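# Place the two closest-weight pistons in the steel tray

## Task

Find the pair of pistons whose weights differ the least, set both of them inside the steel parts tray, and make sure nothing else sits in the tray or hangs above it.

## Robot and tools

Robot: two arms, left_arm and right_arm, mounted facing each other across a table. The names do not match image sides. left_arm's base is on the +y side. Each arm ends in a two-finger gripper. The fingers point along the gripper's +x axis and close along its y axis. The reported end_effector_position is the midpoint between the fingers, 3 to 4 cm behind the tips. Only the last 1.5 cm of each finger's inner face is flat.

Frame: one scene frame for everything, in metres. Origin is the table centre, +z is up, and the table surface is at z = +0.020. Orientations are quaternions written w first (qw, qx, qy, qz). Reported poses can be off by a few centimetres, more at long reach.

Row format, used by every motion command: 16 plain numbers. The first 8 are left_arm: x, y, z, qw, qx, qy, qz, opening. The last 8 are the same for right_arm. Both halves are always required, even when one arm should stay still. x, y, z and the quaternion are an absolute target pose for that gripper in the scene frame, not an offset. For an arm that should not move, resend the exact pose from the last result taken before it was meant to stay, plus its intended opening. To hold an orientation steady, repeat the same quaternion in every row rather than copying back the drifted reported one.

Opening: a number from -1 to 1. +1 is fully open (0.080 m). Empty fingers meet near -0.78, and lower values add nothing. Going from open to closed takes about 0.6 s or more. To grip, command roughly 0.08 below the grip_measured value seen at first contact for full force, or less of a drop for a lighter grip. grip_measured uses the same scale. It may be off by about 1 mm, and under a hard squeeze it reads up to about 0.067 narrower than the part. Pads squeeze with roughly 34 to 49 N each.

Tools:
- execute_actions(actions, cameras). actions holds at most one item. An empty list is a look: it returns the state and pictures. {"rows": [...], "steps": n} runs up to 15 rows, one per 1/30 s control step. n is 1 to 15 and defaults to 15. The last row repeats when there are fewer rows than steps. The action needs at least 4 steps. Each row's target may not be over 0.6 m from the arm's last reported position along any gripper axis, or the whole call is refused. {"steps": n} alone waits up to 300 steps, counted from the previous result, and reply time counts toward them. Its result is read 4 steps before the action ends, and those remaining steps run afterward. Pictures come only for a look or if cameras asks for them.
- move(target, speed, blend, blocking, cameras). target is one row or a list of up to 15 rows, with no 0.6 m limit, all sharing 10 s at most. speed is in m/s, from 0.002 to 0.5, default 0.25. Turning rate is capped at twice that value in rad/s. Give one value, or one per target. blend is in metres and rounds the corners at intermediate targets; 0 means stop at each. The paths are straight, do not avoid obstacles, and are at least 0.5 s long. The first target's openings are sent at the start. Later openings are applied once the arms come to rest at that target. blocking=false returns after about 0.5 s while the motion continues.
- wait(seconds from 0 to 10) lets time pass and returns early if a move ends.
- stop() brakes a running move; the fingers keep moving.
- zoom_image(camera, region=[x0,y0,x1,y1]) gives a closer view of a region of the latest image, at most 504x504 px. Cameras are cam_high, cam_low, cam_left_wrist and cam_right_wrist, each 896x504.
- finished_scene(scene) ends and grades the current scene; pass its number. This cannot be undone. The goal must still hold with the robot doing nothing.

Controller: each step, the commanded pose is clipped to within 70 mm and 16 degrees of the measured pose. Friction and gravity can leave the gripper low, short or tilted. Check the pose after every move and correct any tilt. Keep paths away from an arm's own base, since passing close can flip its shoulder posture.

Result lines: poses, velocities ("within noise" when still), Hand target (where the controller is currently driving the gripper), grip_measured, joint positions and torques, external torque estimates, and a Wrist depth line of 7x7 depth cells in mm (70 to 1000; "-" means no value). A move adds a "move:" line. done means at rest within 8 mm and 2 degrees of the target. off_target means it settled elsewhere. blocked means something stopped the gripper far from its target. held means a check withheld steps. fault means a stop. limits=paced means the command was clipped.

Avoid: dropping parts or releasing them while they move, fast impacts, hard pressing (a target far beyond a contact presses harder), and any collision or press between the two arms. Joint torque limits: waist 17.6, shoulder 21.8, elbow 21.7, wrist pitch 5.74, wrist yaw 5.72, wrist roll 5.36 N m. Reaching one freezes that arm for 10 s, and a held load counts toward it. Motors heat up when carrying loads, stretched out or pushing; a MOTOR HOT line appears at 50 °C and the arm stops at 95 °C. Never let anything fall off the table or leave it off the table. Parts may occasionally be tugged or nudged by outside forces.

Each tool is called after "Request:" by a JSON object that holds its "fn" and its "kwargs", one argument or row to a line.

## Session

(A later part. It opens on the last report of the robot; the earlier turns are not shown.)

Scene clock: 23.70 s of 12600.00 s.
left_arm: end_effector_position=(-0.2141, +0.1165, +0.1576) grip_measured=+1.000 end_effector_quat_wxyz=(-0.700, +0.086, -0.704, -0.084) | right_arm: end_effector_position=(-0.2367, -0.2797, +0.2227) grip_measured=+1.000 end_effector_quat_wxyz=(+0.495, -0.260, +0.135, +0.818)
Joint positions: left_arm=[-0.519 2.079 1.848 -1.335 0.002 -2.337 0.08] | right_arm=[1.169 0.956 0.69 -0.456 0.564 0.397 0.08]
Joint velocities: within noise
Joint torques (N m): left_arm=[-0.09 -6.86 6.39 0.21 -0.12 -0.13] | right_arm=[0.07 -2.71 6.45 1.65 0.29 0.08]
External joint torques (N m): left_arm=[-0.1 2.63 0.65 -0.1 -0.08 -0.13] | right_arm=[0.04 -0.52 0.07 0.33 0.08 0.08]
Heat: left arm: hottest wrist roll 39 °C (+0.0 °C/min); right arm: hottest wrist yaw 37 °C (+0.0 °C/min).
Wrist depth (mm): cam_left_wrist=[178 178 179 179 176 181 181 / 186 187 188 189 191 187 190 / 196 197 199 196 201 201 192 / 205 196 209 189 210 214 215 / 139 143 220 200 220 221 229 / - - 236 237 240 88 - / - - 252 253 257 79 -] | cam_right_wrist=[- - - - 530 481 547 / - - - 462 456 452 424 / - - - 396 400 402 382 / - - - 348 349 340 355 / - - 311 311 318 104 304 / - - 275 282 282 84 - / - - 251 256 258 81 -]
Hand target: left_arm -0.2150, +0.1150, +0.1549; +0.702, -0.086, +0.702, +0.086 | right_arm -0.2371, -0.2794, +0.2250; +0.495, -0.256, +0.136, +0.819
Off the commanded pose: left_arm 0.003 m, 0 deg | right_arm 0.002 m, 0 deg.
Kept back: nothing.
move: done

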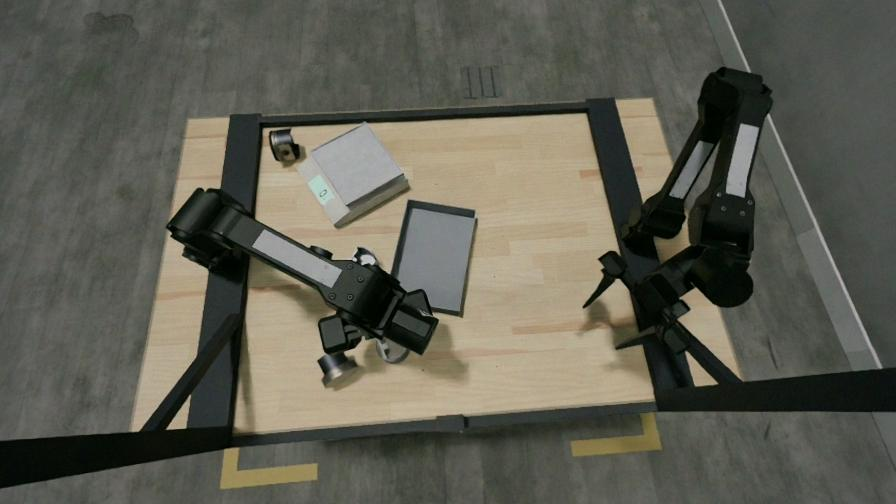

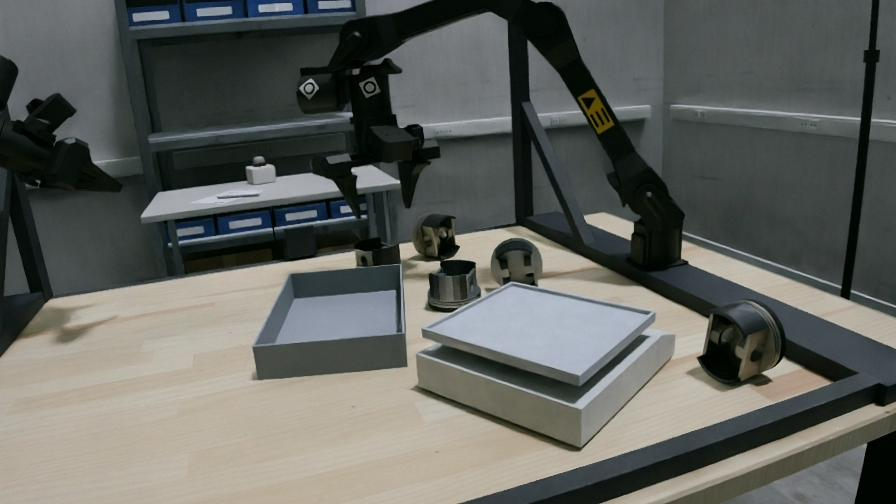

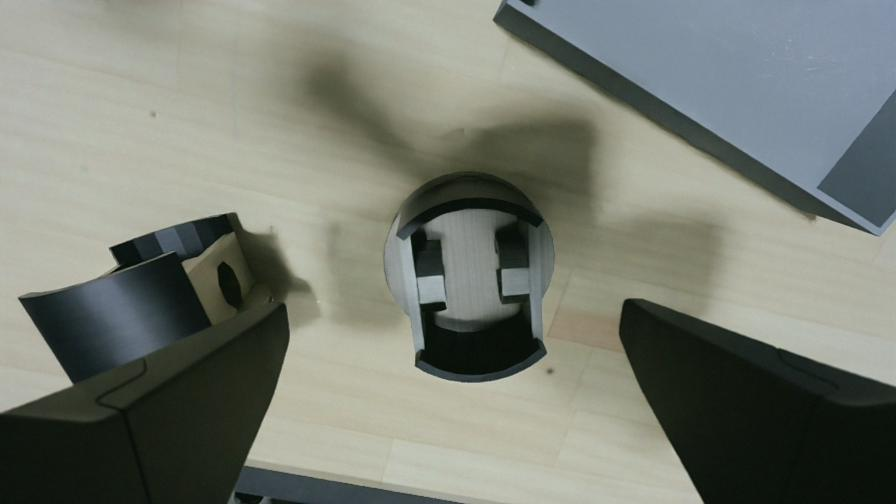

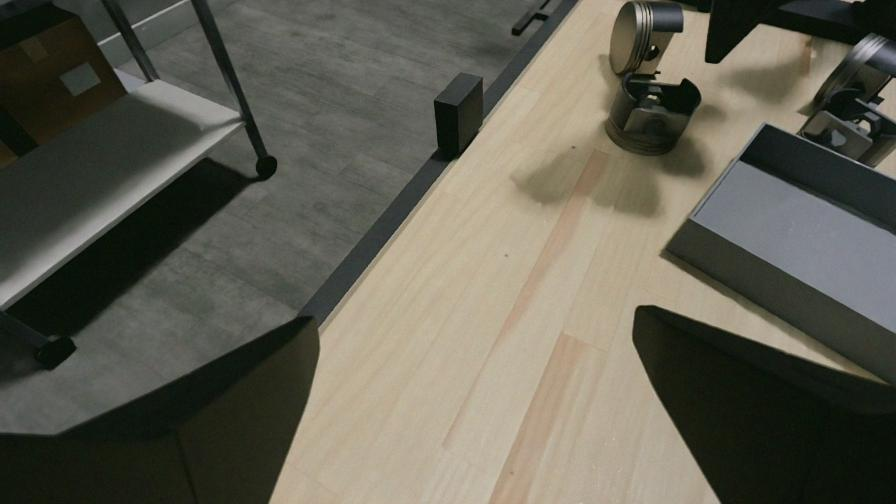

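Request:
{"fn": "move", "kwargs": {
  "target": [
    [-0.239, 0.102, 0.13, 0.6984,-0.1106,0.6984,0.1106, 0.7, -0.2371,-0.2794,0.2251,0.495,-0.256,0.136,0.819, 1]
  ],
  "speed": [0.2],
  "cameras": ["cam_left_wrist"]
}}

Scene clock: 24.93 s of 12600.00 s.
left_arm: end_effector_position=(-0.2376, +0.1034, +0.1330) grip_measured=+0.703 end_effector_quat_wxyz=(-0.697, +0.110, -0.700, -0.109) | right_arm: end_effector_position=(-0.2367, -0.2797, +0.2227) grip_measured=+1.000 end_effector_quat_wxyz=(+0.495, -0.260, +0.135, +0.818)
Joint positions: left_arm=[-0.552 2.185 1.917 -1.299 0.002 -2.44 0.067] | right_arm=[1.169 0.956 0.69 -0.456 0.564 0.397 0.08]
Joint velocities: within noise
Joint torques (N m): left_arm=[-0.24 -7.5 6.34 0.34 -0.11 -0.13] | right_arm=[-0.14 -2.73 6.49 1.66 0.27 0.06]
External joint torques (N m): left_arm=[-0.16 2.66 0.66 0.07 -0.09 -0.13] | right_arm=[-0.13 -0.49 0.09 0.34 0.05 0.06]
Heat: left arm: hottest shoulder 39 °C (+9.6 °C/min); right arm: hottest wrist yaw 37 °C (+0.0 °C/min).
Wrist depth (mm): cam_left_wrist=[155 156 156 157 158 148 157 / 163 163 164 162 166 167 159 / 166 169 171 155 173 176 175 / 116 152 182 164 183 186 188 / 118 138 191 157 154 194 198 / - - 205 207 205 82 207 / - - 218 221 223 83 -] | cam_right_wrist=[- - - - 530 321 542 / - - - 463 457 440 422 / - - - 398 398 405 383 / - - - 350 351 338 355 / - - 307 312 318 104 305 / - - 275 281 282 84 - / - - 251 258 257 81 -]
Hand target: left_arm -0.2391, +0.1021, +0.1300; +0.698, -0.111, +0.698, +0.111 | right_arm -0.2371, -0.2794, +0.2250; +0.495, -0.256, +0.136, +0.819
Off the commanded pose: left_arm 0.004 m, 0 deg | right_arm 0.002 m, 0 deg.
Kept back: nothing.
move: done
Images, in order (width x height): cam_left_wrist 896x504.

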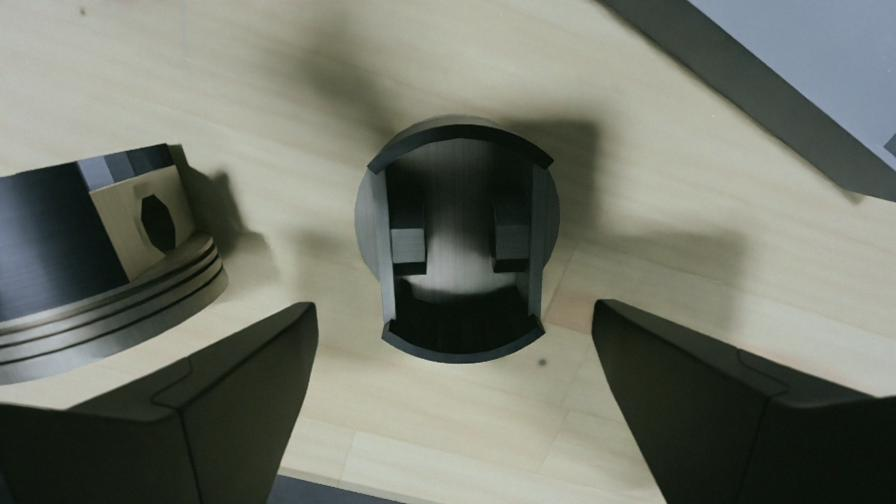

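Request:
{"fn": "move", "kwargs": {
  "target": [
    [-0.2385, 0.1015, 0.0795, 0.6984,-0.1106,0.6984,0.1106, 0.7, -0.2371,-0.2794,0.2251,0.495,-0.256,0.136,0.819, 1],
    [-0.2385, 0.1015, 0.0795, 0.6984,-0.1106,0.6984,0.1106, 0, -0.2371,-0.2794,0.2251,0.495,-0.256,0.136,0.819, 1]
  ],
  "speed": [0.1,0.1],
  "cameras": ["cam_left_wrist"]
}}

Scene clock: 26.53 s of 12600.00 s.
left_arm: end_effector_position=(-0.2402, +0.0990, +0.0863) grip_measured=+0.305 end_effector_quat_wxyz=(-0.693, +0.115, -0.704, -0.105) | right_arm: end_effector_position=(-0.2367, -0.2797, +0.2227) grip_measured=+1.000 end_effector_quat_wxyz=(+0.495, -0.260, +0.135, +0.818)
Joint positions: left_arm=[-0.552 2.215 1.779 -1.114 0.002 -2.44 0.049] | right_arm=[1.169 0.956 0.69 -0.456 0.564 0.397 0.08]
Joint velocities: within noise
Joint torques (N m): left_arm=[-0.1 -7.83 4.26 0.33 -0.1 -0.07] | right_arm=[0.2 -2.62 6.4 1.69 0.32 0.08]
External joint torques (N m): left_arm=[-0.05 2.49 -1.41 0.02 -0.07 -0.07] | right_arm=[0.23 -0.41 0.05 0.39 0.09 0.08]
Heat: left arm: hottest shoulder 39 °C (+9.0 °C/min); right arm: hottest wrist yaw 37 °C (+0.0 °C/min).
Wrist depth (mm): cam_left_wrist=[111 111 113 114 115 116 102 / 117 118 118 118 121 122 123 / 123 124 122 109 125 129 130 / 128 131 104 115 98 136 138 / - 138 97 122 99 144 147 / - - 96 119 101 - 154 / - - 162 164 166 - -] | cam_right_wrist=[- - - - 547 320 530 / - - - 458 459 413 427 / - - - 396 402 404 385 / - - - 350 353 342 355 / - - 307 312 321 104 305 / - - 274 281 282 84 - / - - 251 258 258 81 -]
Hand target: left_arm -0.2385, +0.1016, +0.0795; +0.699, -0.110, +0.698, +0.111 | right_arm -0.2371, -0.2794, +0.2250; +0.495, -0.256, +0.136, +0.819
Off the commanded pose: left_arm 0.007 m, 1 deg | right_arm 0.002 m, 0 deg.
Kept back: nothing.
move: done
Images, in order (width x height): cam_left_wrist 896x504.

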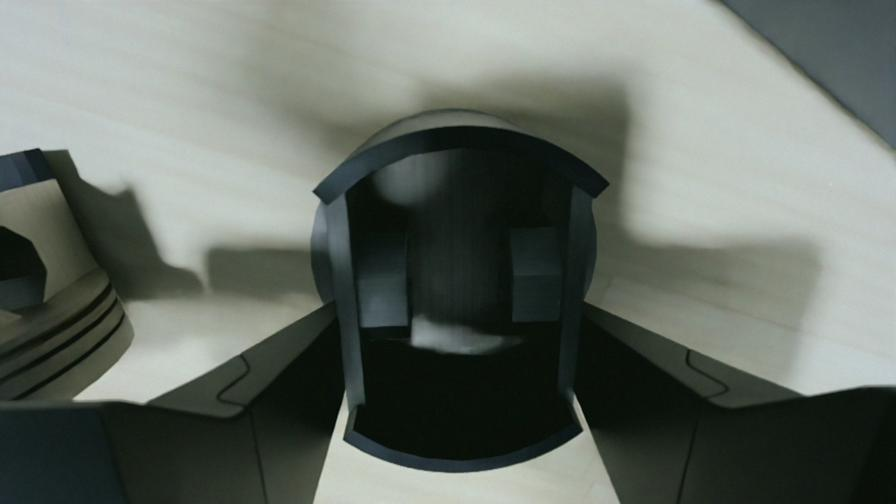

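Request:
{"fn": "move", "kwargs": {
  "target": [
    [-0.2385, 0.1015, 0.19, 0.6984,-0.1106,0.6984,0.1106, 0, -0.2371,-0.2794,0.2251,0.495,-0.256,0.136,0.819, 1],
    [-0.03, 0.19, 0.21, 0.6797,0.1949,0.6797,-0.1949, 0, -0.2371,-0.2794,0.2251,0.495,-0.256,0.136,0.819, 1],
    [0.185, 0.182, 0.18, 0.6185,0.3428,0.6185,-0.3428, 0, -0.2371,-0.2794,0.2251,0.495,-0.256,0.136,0.819, 1],
    [0.185, 0.182, 0.148, 0.6185,0.3428,0.6185,-0.3428, 0, -0.2371,-0.2794,0.2251,0.495,-0.256,0.136,0.819, 1]
  ],
  "speed": [0.15,0.3,0.28,0.06],
  "blend": [0.03,0.04,0.01,0],
  "cameras": ["cam_high","cam_low"]
}}

Request:
{"fn": "zoom_image", "kwargs": {
  "camera": "cam_high",
  "region": [300, 165, 345, 215]
}}

Request:
{"fn": "zoom_image", "kwargs": {
  "camera": "cam_low",
  "region": [400, 230, 660, 390]
}}

Scene clock: 30.77 s of 12600.00 s.
left_arm: end_effector_position=(+0.1863, +0.1815, +0.1511) grip_measured=+0.306 end_effector_quat_wxyz=(+0.623, +0.341, +0.616, -0.342) | right_arm: end_effector_position=(-0.2367, -0.2797, +0.2227) grip_measured=+1.000 end_effector_quat_wxyz=(+0.495, -0.260, +0.135, +0.818)
Joint positions: left_arm=[0.617 1.85 1.502 -1.214 -0.003 0.048 0.049] | right_arm=[1.169 0.956 0.69 -0.456 0.564 0.397 0.08]
Joint velocities: within noise
Joint torques (N m): left_arm=[-0.15 -6.3 4.78 0.49 0.11 0.14] | right_arm=[0.01 -2.85 6.52 1.67 0.33 0.08]
External joint torques (N m): left_arm=[-0.15 1.63 -0.99 0.12 0.11 0.14] | right_arm=[0.01 -0.59 0.08 0.33 0.11 0.08]
Heat: left arm: hottest shoulder 40 °C (+9.8 °C/min); right arm: hottest elbow 37 °C (+5.9 °C/min).
Wrist depth (mm): cam_left_wrist=[170 115 116 118 118 120 166 / 178 121 122 122 126 127 169 / 188 127 86 110 130 134 200 / 199 136 104 115 98 140 213 / 210 206 97 122 97 151 227 / - - 96 120 101 - 234 / - - 251 252 252 - -] | cam_right_wrist=[- - - - 535 535 546 / - - - 461 467 470 427 / - - - 393 401 400 382 / - - - 347 352 340 354 / - - 309 313 319 104 306 / - - 273 280 282 84 - / - - 252 258 259 81 -]
Hand target: left_arm +0.1850, +0.1820, +0.1480; +0.618, +0.343, +0.618, -0.343 | right_arm -0.2371, -0.2794, +0.2250; +0.495, -0.256, +0.136, +0.819
Off the commanded pose: left_arm 0.003 m, 1 deg | right_arm 0.002 m, 0 deg.
Kept back: nothing.
move: done
Images, in order (width x height): cam_high 896x504, cam_low 896x504.

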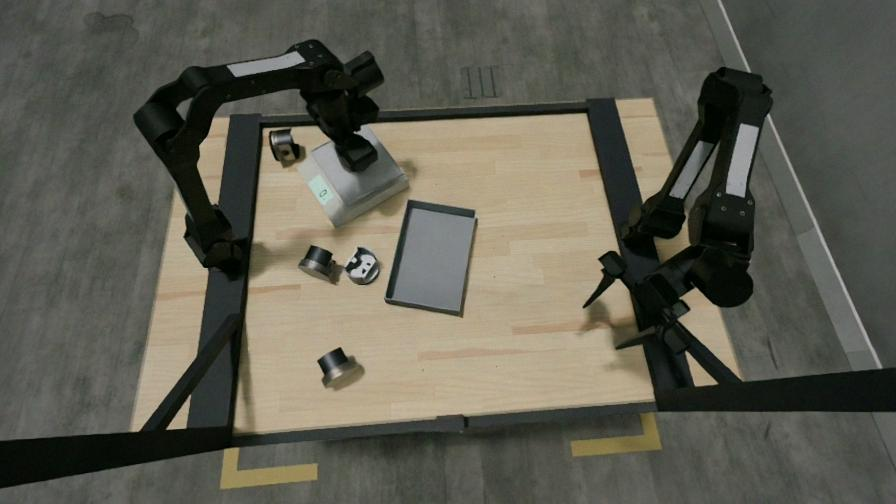

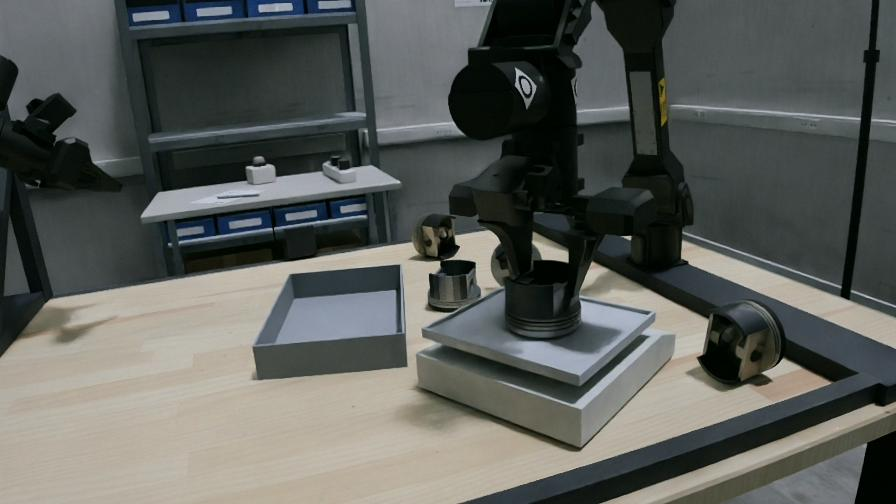

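Scaled by 10.080.

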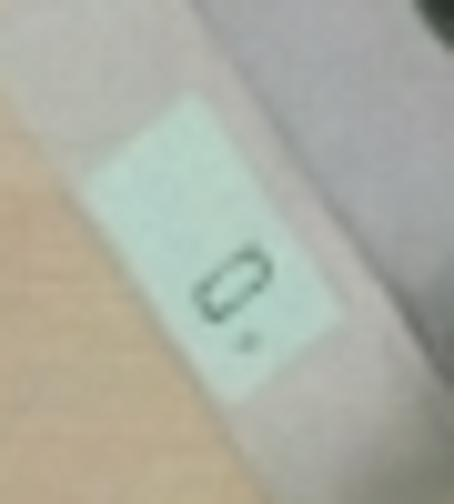

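Scaled by 1.938.

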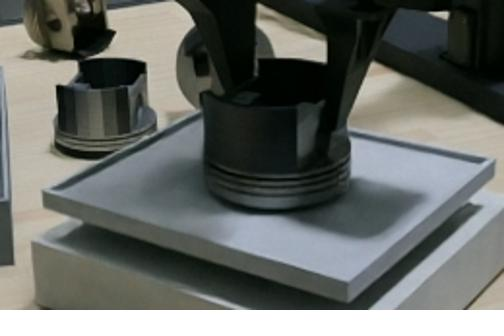

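Request:
{"fn": "move", "kwargs": {
  "target": [
    [0.185, 0.182, 0.1445, 0.6185,0.3428,0.6185,-0.3428, 0, -0.2371,-0.2794,0.2251,0.495,-0.256,0.136,0.819, 1]
  ],
  "speed": [0.05],
  "cameras": ["cam_high"]
}}

Request:
{"fn": "zoom_image", "kwargs": {
  "camera": "cam_high",
  "region": [300, 165, 345, 215]
}}

Scene clock: 31.70 s of 12600.00 s.
left_arm: end_effector_position=(+0.1864, +0.1814, +0.1482) grip_measured=+0.306 end_effector_quat_wxyz=(+0.623, +0.340, +0.615, -0.342) | right_arm: end_effector_position=(-0.2367, -0.2797, +0.2227) grip_measured=+1.000 end_effector_quat_wxyz=(+0.495, -0.260, +0.135, +0.818)
Joint positions: left_arm=[0.617 1.85 1.491 -1.2 -0.003 0.048 0.049] | right_arm=[1.169 0.956 0.69 -0.456 0.564 0.397 0.08]
Joint velocities: within noise
Joint torques (N m): left_arm=[-0.17 -6.14 4.71 0.52 0.11 0.14] | right_arm=[0 -2.78 6.5 1.67 0.3 0.07]
External joint torques (N m): left_arm=[-0.15 1.71 -1.01 0.15 0.11 0.14] | right_arm=[0 -0.54 0.1 0.34 0.08 0.07]
Heat: left arm: hottest shoulder 40 °C (+9.5 °C/min); right arm: hottest elbow 37 °C (+5.7 °C/min).
Wrist depth (mm): cam_left_wrist=[- 112 114 115 116 118 165 / 175 118 120 119 123 124 167 / 185 125 98 110 113 131 196 / 195 132 104 115 98 137 210 / 207 140 97 122 97 146 224 / - - 96 120 100 - 232 / - - 246 248 248 - -] | cam_right_wrist=[- - - - 534 543 547 / - - - 455 464 464 428 / - - - 398 399 402 382 / - - - 350 351 340 354 / - - 308 312 321 104 304 / - - 273 280 283 85 - / - - 251 256 258 81 -]
Hand target: left_arm +0.1850, +0.1820, +0.1446; +0.619, +0.343, +0.618, -0.343 | right_arm -0.2371, -0.2794, +0.2250; +0.495, -0.256, +0.136, +0.819
Off the commanded pose: left_arm 0.004 m, 1 deg | right_arm 0.002 m, 0 deg.
Kept back: nothing.
move: done
Images, in order (width x height): cam_high 896x504.

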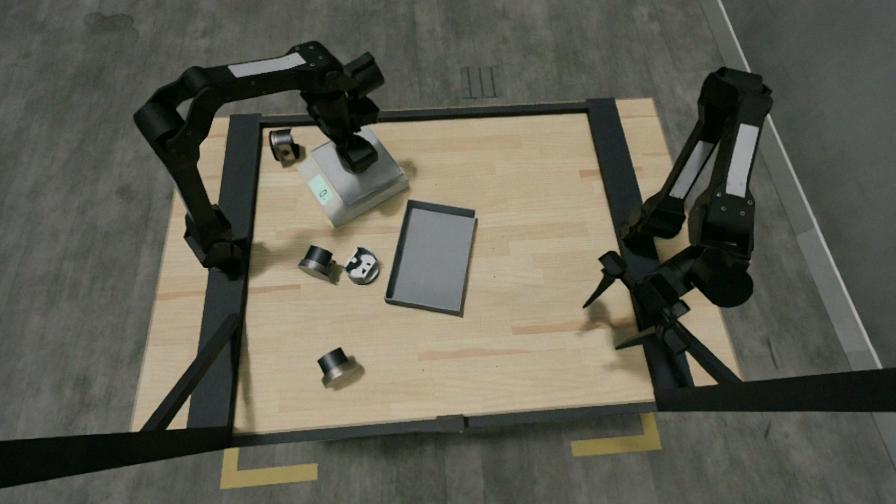

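Scaled by 10.080.

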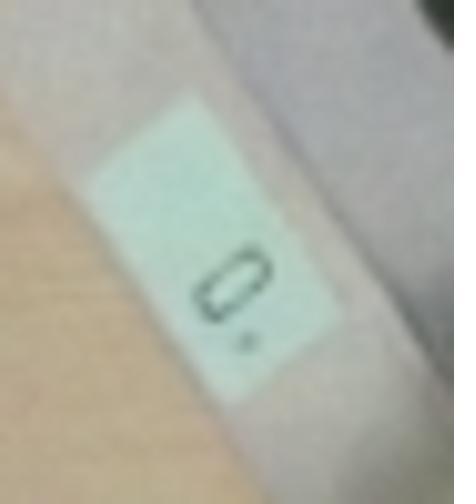

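Request:
{"fn": "move", "kwargs": {
  "target": [
    [0.185, 0.182, 0.1415, 0.6185,0.3428,0.6185,-0.3428, 0, -0.2371,-0.2794,0.2251,0.495,-0.256,0.136,0.819, 1]
  ],
  "speed": [0.05],
  "cameras": ["cam_high"]
}}

Request:
{"fn": "zoom_image", "kwargs": {
  "camera": "cam_high",
  "region": [300, 165, 345, 215]
}}

Scene clock: 32.63 s of 12600.00 s.
left_arm: end_effector_position=(+0.1864, +0.1814, +0.1463) grip_measured=+0.306 end_effector_quat_wxyz=(+0.624, +0.340, +0.615, -0.342) | right_arm: end_effector_position=(-0.2367, -0.2797, +0.2227) grip_measured=+1.000 end_effector_quat_wxyz=(+0.495, -0.260, +0.135, +0.818)
Joint positions: left_arm=[0.617 1.85 1.483 -1.191 -0.003 0.048 0.049] | right_arm=[1.169 0.956 0.69 -0.456 0.564 0.397 0.08]
Joint velocities: within noise
Joint torques (N m): left_arm=[-0.16 -5.96 4.41 0.68 0.11 0.14] | right_arm=[-0.22 -2.78 6.36 1.66 0.32 0.07]
External joint torques (N m): left_arm=[-0.15 1.86 -1.27 0.32 0.11 0.14] | right_arm=[-0.21 -0.6 0.02 0.35 0.11 0.07]
Heat: left arm: hottest shoulder 40 °C (+9.2 °C/min); right arm: hottest elbow 37 °C (+5.5 °C/min).
Wrist depth (mm): cam_left_wrist=[164 111 113 115 115 117 160 / 174 117 119 119 122 123 166 / 183 124 98 110 113 130 195 / 194 131 104 115 98 136 209 / 204 137 97 122 97 145 223 / 213 - 96 120 101 - 232 / - - 242 246 246 - -] | cam_right_wrist=[- - - - 533 543 547 / - - - 462 464 469 425 / - - - 398 401 399 383 / - - - 351 352 341 355 / - - 309 311 317 104 305 / - - 274 281 283 85 - / - - 253 257 259 81 -]
Hand target: left_arm +0.1850, +0.1821, +0.1416; +0.618, +0.343, +0.618, -0.343 | right_arm -0.2371, -0.2794, +0.2250; +0.495, -0.256, +0.136, +0.819
Off the commanded pose: left_arm 0.005 m, 1 deg | right_arm 0.002 m, 0 deg.
Kept back: nothing.
move: done
Images, in order (width x height): cam_high 896x504.

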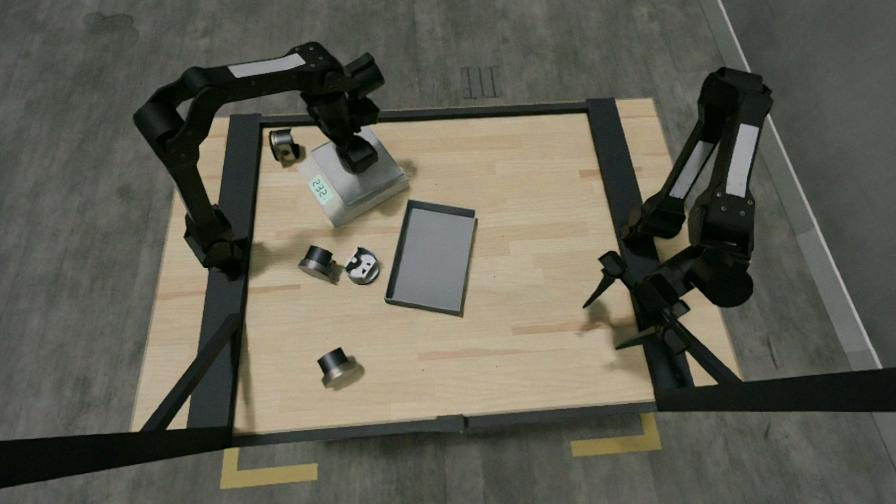

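Scaled by 10.080.

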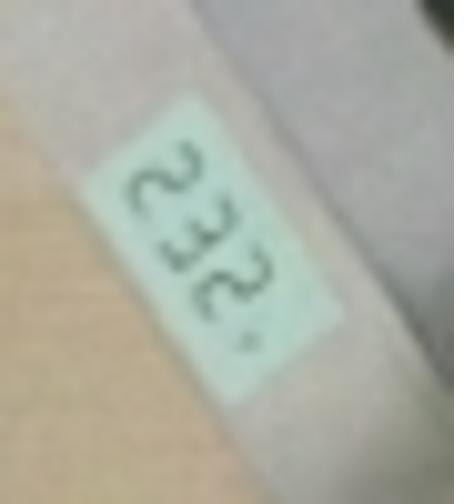

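Request:
{"fn": "move", "kwargs": {
  "target": [
    [0.185, 0.182, 0.143, 0.6185,0.3428,0.6185,-0.3428, 0.7, -0.2371,-0.2794,0.2251,0.495,-0.256,0.136,0.819, 1]
  ],
  "speed": [0.05],
  "cameras": ["cam_high"]
}}

Request:
{"fn": "zoom_image", "kwargs": {
  "camera": "cam_high",
  "region": [300, 165, 345, 215]
}}

Scene clock: 33.57 s of 12600.00 s.
left_arm: end_effector_position=(+0.1863, +0.1813, +0.1463) grip_measured=+0.697 end_effector_quat_wxyz=(+0.624, +0.340, +0.615, -0.342) | right_arm: end_effector_position=(-0.2367, -0.2797, +0.2227) grip_measured=+1.000 end_effector_quat_wxyz=(+0.495, -0.260, +0.135, +0.818)
Joint positions: left_arm=[0.617 1.85 1.483 -1.191 -0.002 0.048 0.066] | right_arm=[1.169 0.956 0.69 -0.456 0.564 0.397 0.08]
Joint velocities: within noise
Joint torques (N m): left_arm=[-0.16 -6.08 4.98 0.3 0.08 0.14] | right_arm=[0.01 -2.69 6.5 1.63 0.32 0.06]
External joint torques (N m): left_arm=[-0.22 1.79 -0.8 -0.11 0.1 0.14] | right_arm=[0 -0.4 0 0.27 0.1 0.06]
Heat: left arm: hottest shoulder 40 °C (+8.9 °C/min); right arm: hottest elbow 37 °C (+5.4 °C/min).
Wrist depth (mm): cam_left_wrist=[164 111 113 115 115 116 162 / 174 117 119 118 122 123 166 / 183 124 123 109 113 130 195 / 194 131 104 115 98 136 209 / 204 136 97 122 98 143 222 / - - 99 120 101 82 231 / - - 241 245 246 83 -] | cam_right_wrist=[- - - - 530 541 544 / - - - 459 464 468 429 / - - - 394 399 404 386 / - - - 349 354 340 355 / - - 308 312 321 104 303 / - - 275 281 283 84 - / - - 251 257 258 81 -]
Hand target: left_arm +0.1850, +0.1820, +0.1431; +0.619, +0.343, +0.618, -0.343 | right_arm -0.2371, -0.2794, +0.2250; +0.495, -0.256, +0.136, +0.819
Off the commanded pose: left_arm 0.004 m, 1 deg | right_arm 0.002 m, 0 deg.
Kept back: nothing.
move: done
Images, in order (width x height): cam_high 896x504.

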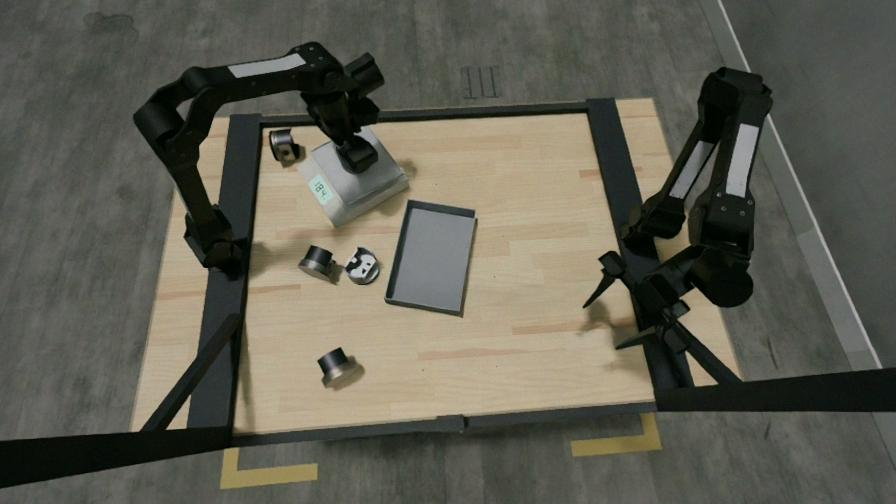

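Scaled by 10.080.

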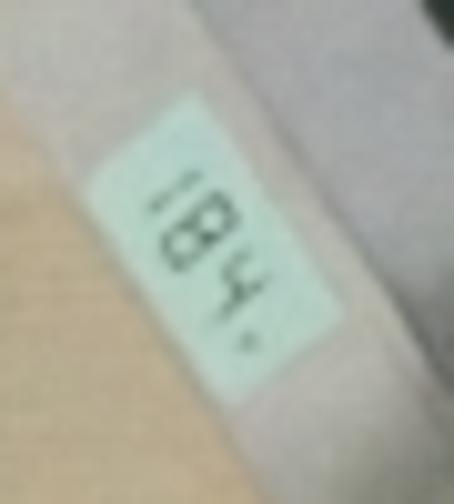

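Request:
{"fn": "move", "kwargs": {
  "target": [
    [0.185, 0.182, 0.143, 0.6185,0.3428,0.6185,-0.3428, 0, -0.2371,-0.2794,0.2251,0.495,-0.256,0.136,0.819, 1],
    [0.185, 0.182, 0.2, 0.6185,0.3428,0.6185,-0.3428, 0, -0.2371,-0.2794,0.2251,0.495,-0.256,0.136,0.819, 1],
    [-0.02, 0.19, 0.21, 0.6598,0.2543,0.6598,-0.2543, 0, -0.2371,-0.2794,0.2251,0.495,-0.256,0.136,0.819, 1],
    [-0.146, 0.186, 0.16, 0.6797,0.1949,0.6797,-0.1949, 0, -0.2371,-0.2794,0.2251,0.495,-0.256,0.136,0.819, 1],
    [-0.146, 0.186, 0.0795, 0.6797,0.1949,0.6797,-0.1949, 0, -0.2371,-0.2794,0.2251,0.495,-0.256,0.136,0.819, 1]
  ],
  "speed": [0.05,0.15,0.3,0.25,0.08],
  "blend": [0,0.03,0.03,0.02,0],
  "cameras": ["cam_high","cam_low","cam_left_wrist"]
}}

Scene clock: 37.50 s of 12600.00 s.
left_arm: end_effector_position=(-0.1472, +0.1832, +0.0840) grip_measured=+0.303 end_effector_quat_wxyz=(+0.678, +0.190, +0.681, -0.201) | right_arm: end_effector_position=(-0.2367, -0.2797, +0.2227) grip_measured=+1.000 end_effector_quat_wxyz=(+0.495, -0.260, +0.135, +0.818)
Joint positions: left_arm=[-0.441 1.784 1.143 -0.914 0.002 -1.456 0.049] | right_arm=[1.169 0.956 0.69 -0.456 0.564 0.397 0.08]
Joint velocities: within noise
Joint torques (N m): left_arm=[-0.18 -5.05 3.93 0.42 -0.12 -0.12] | right_arm=[-0.04 -2.78 6.46 1.66 0.34 0.05]
External joint torques (N m): left_arm=[-0.19 1.9 -1.41 0.09 -0.07 -0.12] | right_arm=[-0.05 -0.58 0.1 0.34 0.12 0.05]
Heat: left arm: hottest shoulder 40 °C (+8.0 °C/min); right arm: hottest elbow 37 °C (+4.8 °C/min).
Wrist depth (mm): cam_left_wrist=[- 95 96 114 115 112 114 / 117 118 120 118 121 109 125 / 122 125 122 110 126 130 131 / 129 131 103 115 98 138 139 / 140 139 97 124 100 146 148 / - - 96 119 101 - 156 / - - 163 165 167 - -] | cam_right_wrist=[- - - - 530 448 360 / - - - 459 464 445 413 / - - - 398 401 402 383 / - - - 352 352 339 353 / - - 310 311 321 104 305 / - - 275 281 282 84 - / - - 251 256 259 81 -]
Hand target: left_arm -0.1459, +0.1860, +0.0796; +0.680, +0.195, +0.680, -0.195 | right_arm -0.2371, -0.2794, +0.2250; +0.495, -0.256, +0.136, +0.819
Off the commanded pose: left_arm 0.005 m, 1 deg | right_arm 0.002 m, 0 deg.
Kept back: nothing.
move: done; blend cut to 0.0285 m at target 2
Images, in order (width x height): cam_high 896x504, cam_low 896x504, cam_left_wrist 896x504.

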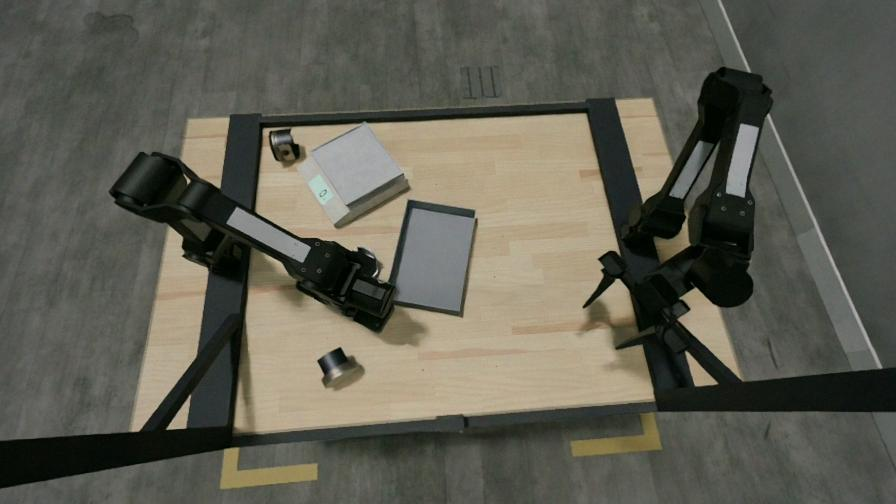

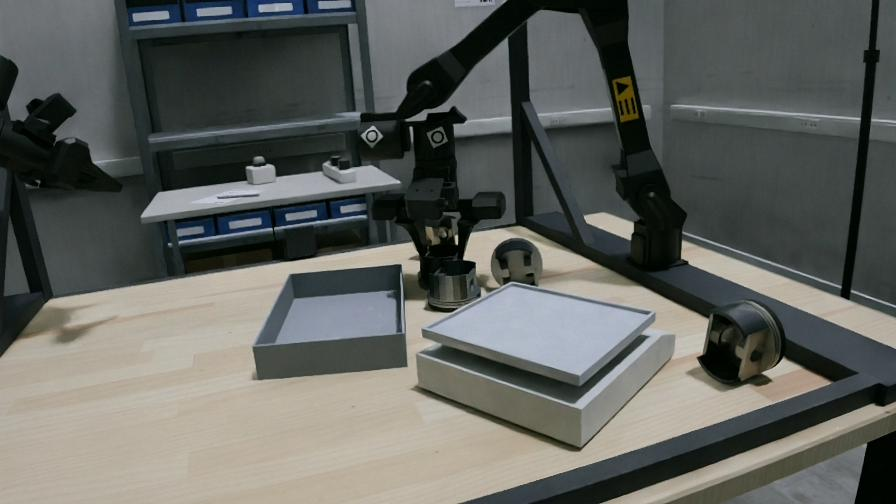

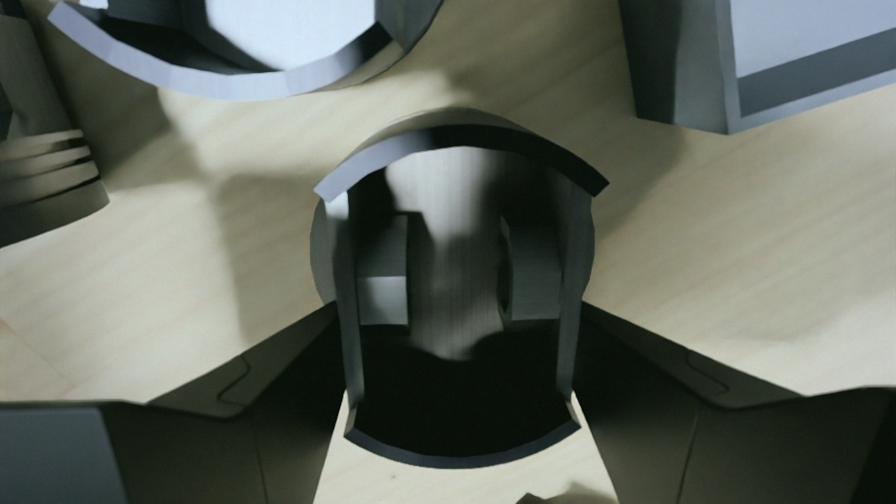

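Request:
{"fn": "move", "kwargs": {
  "target": [
    [-0.146, 0.186, 0.0778, 0.6797,0.1949,0.6797,-0.1949, 0, -0.2371,-0.2794,0.2251,0.495,-0.256,0.136,0.819, 1],
    [-0.146, 0.186, 0.0778, 0.6797,0.1949,0.6797,-0.1949, 0.65, -0.2371,-0.2794,0.2251,0.495,-0.256,0.136,0.819, 1],
    [-0.146, 0.186, 0.15, 0.6797,0.1949,0.6797,-0.1949, 0.65, -0.2371,-0.2794,0.2251,0.495,-0.256,0.136,0.819, 1],
    [-0.28, 0.23, 0.15, 0.6929,-0.141,0.6929,0.141, 1, -0.2371,-0.2794,0.2251,0.495,-0.256,0.136,0.819, 1]
  ],
  "speed": [0.05,0.05,0.15,0.35],
  "blend": [0,0,0.02,0],
  "cameras": ["cam_high","cam_left_wrist"]
}}

Scene clock: 41.93 s of 12600.00 s.
left_arm: end_effector_position=(-0.2783, +0.2310, +0.1516) grip_measured=+1.000 end_effector_quat_wxyz=(-0.691, +0.140, -0.695, -0.140) | right_arm: end_effector_position=(-0.2367, -0.2797, +0.2227) grip_measured=+1.000 end_effector_quat_wxyz=(+0.495, -0.260, +0.135, +0.818)
Joint positions: left_arm=[-0.845 1.885 1.55 -1.231 0.002 -2.82 0.08] | right_arm=[1.169 0.956 0.69 -0.456 0.564 0.397 0.08]
Joint velocities: within noise
Joint torques (N m): left_arm=[-0.24 -5.71 6.35 0.2 -0.08 -0.13] | right_arm=[-0.01 -2.78 6.49 1.63 0.29 0.1]
External joint torques (N m): left_arm=[-0.27 2.27 0.75 -0.06 -0.07 -0.12] | right_arm=[-0.02 -0.55 0.06 0.3 0.07 0.09]
Heat: left arm: hottest shoulder 40 °C (+7.2 °C/min); right arm: hottest elbow 37 °C (+4.3 °C/min).
Wrist depth (mm): cam_left_wrist=[173 174 175 176 178 179 180 / 181 183 184 185 187 188 189 / 191 193 194 190 186 198 200 / 201 203 205 135 135 210 211 / 213 209 213 152 141 216 224 / - - 230 231 234 88 - / - - - - 249 79 -] | cam_right_wrist=[- - - - 533 533 548 / - - - 459 467 450 415 / - - - 397 398 400 384 / - - - 350 351 339 356 / - - 310 311 318 103 304 / - - 275 281 283 85 - / - - 252 258 260 81 -]
Hand target: left_arm -0.2800, +0.2301, +0.1500; +0.693, -0.141, +0.693, +0.141 | right_arm -0.2371, -0.2794, +0.2250; +0.495, -0.256, +0.136, +0.819
Off the commanded pose: left_arm 0.002 m, 0 deg | right_arm 0.002 m, 0 deg.
Kept back: nothing.
move: done
Images, in order (width x height): cam_high 896x504, cam_left_wrist 896x504.

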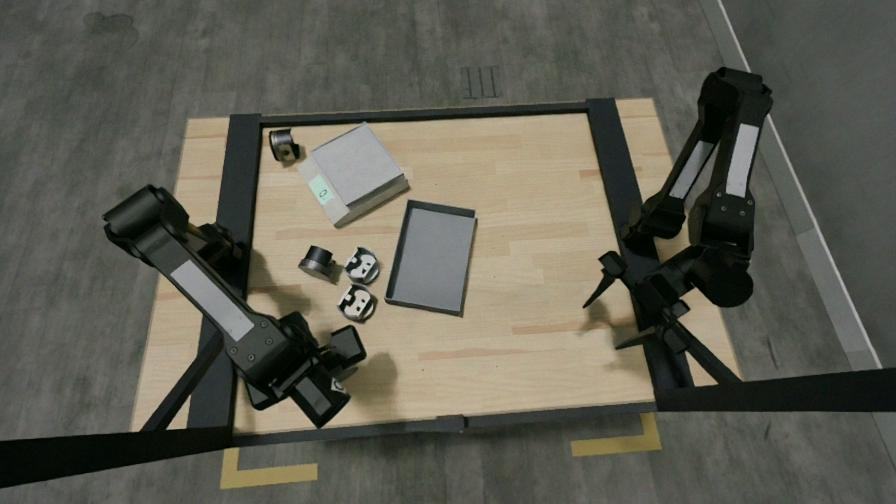

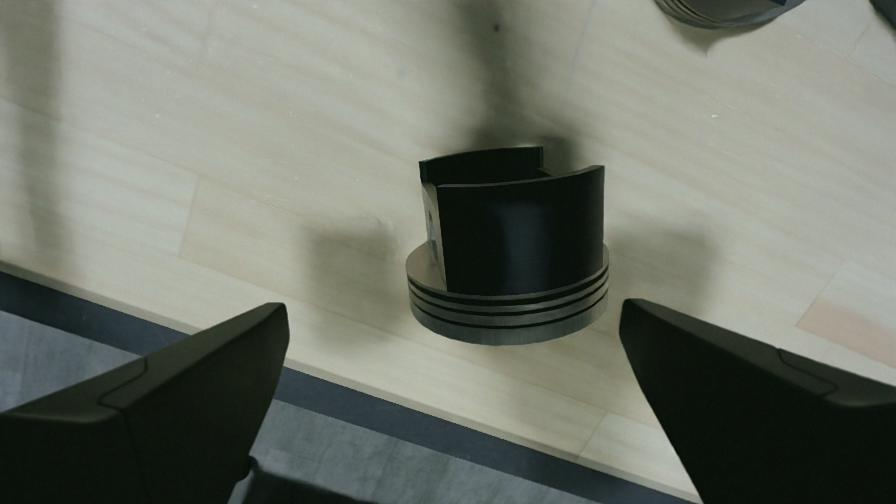

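Request:
{"fn": "move", "kwargs": {
  "target": [
    [-0.297, 0.2, 0.12, 0.6880,-0.1650,0.6880,0.1650, 1, -0.2371,-0.2794,0.2251,0.495,-0.256,0.136,0.819, 1]
  ],
  "speed": [0.2],
  "cameras": ["cam_left_wrist"]
}}

Scene clock: 43.17 s of 12600.00 s.
left_arm: end_effector_position=(-0.2964, +0.2024, +0.1223) grip_measured=+1.000 end_effector_quat_wxyz=(-0.687, +0.162, -0.689, -0.163) | right_arm: end_effector_position=(-0.2367, -0.2797, +0.2227) grip_measured=+1.000 end_effector_quat_wxyz=(+0.495, -0.260, +0.135, +0.818)
Joint positions: left_arm=[-0.82 2.027 1.631 -1.172 0.002 -2.86 0.08] | right_arm=[1.169 0.956 0.69 -0.456 0.564 0.397 0.08]
Joint velocities: within noise
Joint torques (N m): left_arm=[0.22 -6.56 6.26 0.35 -0.07 -0.14] | right_arm=[0 -2.73 6.53 1.71 0.32 0.09]
External joint torques (N m): left_arm=[0.21 2.47 0.66 0.1 -0.06 -0.13] | right_arm=[-0.02 -0.49 0.1 0.38 0.11 0.09]
Heat: left arm: hottest shoulder 40 °C (+6.9 °C/min); right arm: hottest elbow 37 °C (+4.2 °C/min).
Wrist depth (mm): cam_left_wrist=[146 147 148 149 150 152 152 / 153 154 154 88 98 159 160 / 161 162 161 93 162 167 168 / 170 171 168 98 109 176 178 / 179 177 181 185 184 182 189 / - - 193 195 197 93 - / - - - 208 210 79 -] | cam_right_wrist=[- - - - 531 540 549 / - - - 458 462 455 416 / - - - 395 402 401 385 / - - - 348 354 340 354 / - - 308 310 321 104 304 / - - 274 282 282 85 - / - - 252 257 257 81 -]
Hand target: left_arm -0.2970, +0.2000, +0.1201; +0.687, -0.165, +0.688, +0.165 | right_arm -0.2371, -0.2794, +0.2250; +0.495, -0.256, +0.136, +0.819
Off the commanded pose: left_arm 0.003 m, 0 deg | right_arm 0.002 m, 0 deg.
Kept back: nothing.
move: done
Images, in order (width x height): cam_left_wrist 896x504.

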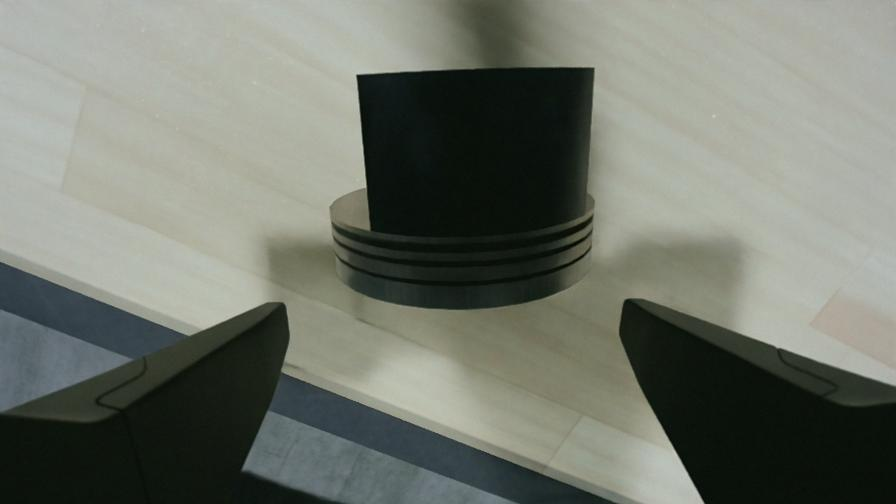

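Request:
{"fn": "move", "kwargs": {
  "target": [
    [-0.2905, 0.2015, 0.1, 0.6861,-0.1711,0.6861,0.1711, 1, -0.2371,-0.2794,0.2251,0.495,-0.256,0.136,0.819, 1],
    [-0.2905, 0.2015, 0.081, 0.6861,-0.1711,0.6861,0.1711, 1, -0.2371,-0.2794,0.2251,0.495,-0.256,0.136,0.819, 1]
  ],
  "speed": [0.1,0.06],
  "cameras": ["cam_left_wrist"]
}}

Scene clock: 44.30 s of 12600.00 s.
left_arm: end_effector_position=(-0.2938, +0.2006, +0.0872) grip_measured=+1.000 end_effector_quat_wxyz=(-0.681, +0.171, -0.693, -0.166) | right_arm: end_effector_position=(-0.2367, -0.2797, +0.2227) grip_measured=+1.000 end_effector_quat_wxyz=(+0.495, -0.260, +0.135, +0.818)
Joint positions: left_arm=[-0.812 2.042 1.51 -1.02 0.002 -2.869 0.08] | right_arm=[1.169 0.956 0.69 -0.456 0.564 0.397 0.08]
Joint velocities: within noise
Joint torques (N m): left_arm=[0.24 -6.69 4.04 0.39 -0.08 -0.13] | right_arm=[0.02 -2.79 6.46 1.69 0.29 0.07]
External joint torques (N m): left_arm=[0.25 2.35 -1.48 0.1 -0.07 -0.13] | right_arm=[0.01 -0.6 0.14 0.39 0.07 0.07]
Heat: left arm: hottest shoulder 40 °C (+6.8 °C/min); right arm: hottest elbow 37 °C (+4.1 °C/min).
Wrist depth (mm): cam_left_wrist=[114 114 115 116 117 118 119 / 119 120 - - - 124 125 / 125 126 - - - 131 132 / 131 134 - - - 138 140 / 141 139 - - - 143 148 / - - 153 - 158 93 - / - - 162 164 168 79 -] | cam_right_wrist=[- - - - 529 534 548 / - - - 460 462 450 416 / - - - 394 398 402 383 / - - - 349 351 339 354 / - - 308 312 320 104 304 / - - 275 282 284 84 - / - - 252 257 259 81 -]
Hand target: left_arm -0.2905, +0.2015, +0.0811; +0.686, -0.171, +0.686, +0.171 | right_arm -0.2371, -0.2794, +0.2250; +0.495, -0.256, +0.136, +0.819
Off the commanded pose: left_arm 0.007 m, 1 deg | right_arm 0.002 m, 0 deg.
Kept back: nothing.
move: done
Images, in order (width x height): cam_left_wrist 896x504.

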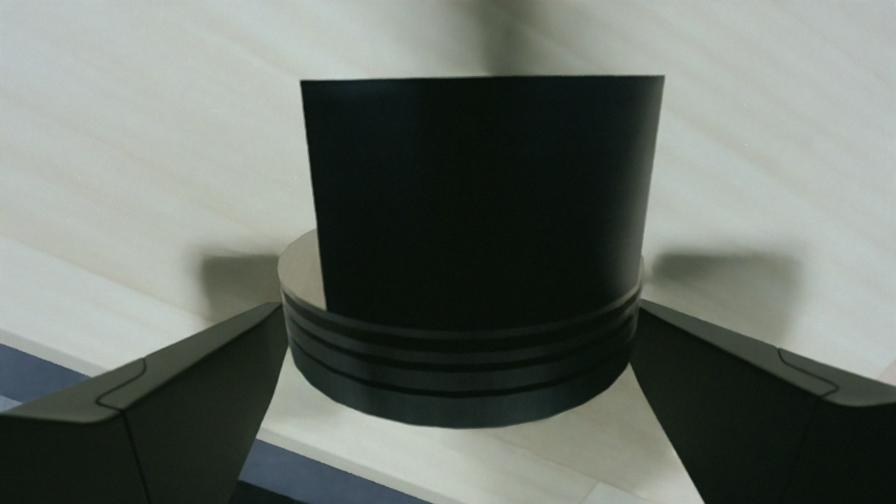

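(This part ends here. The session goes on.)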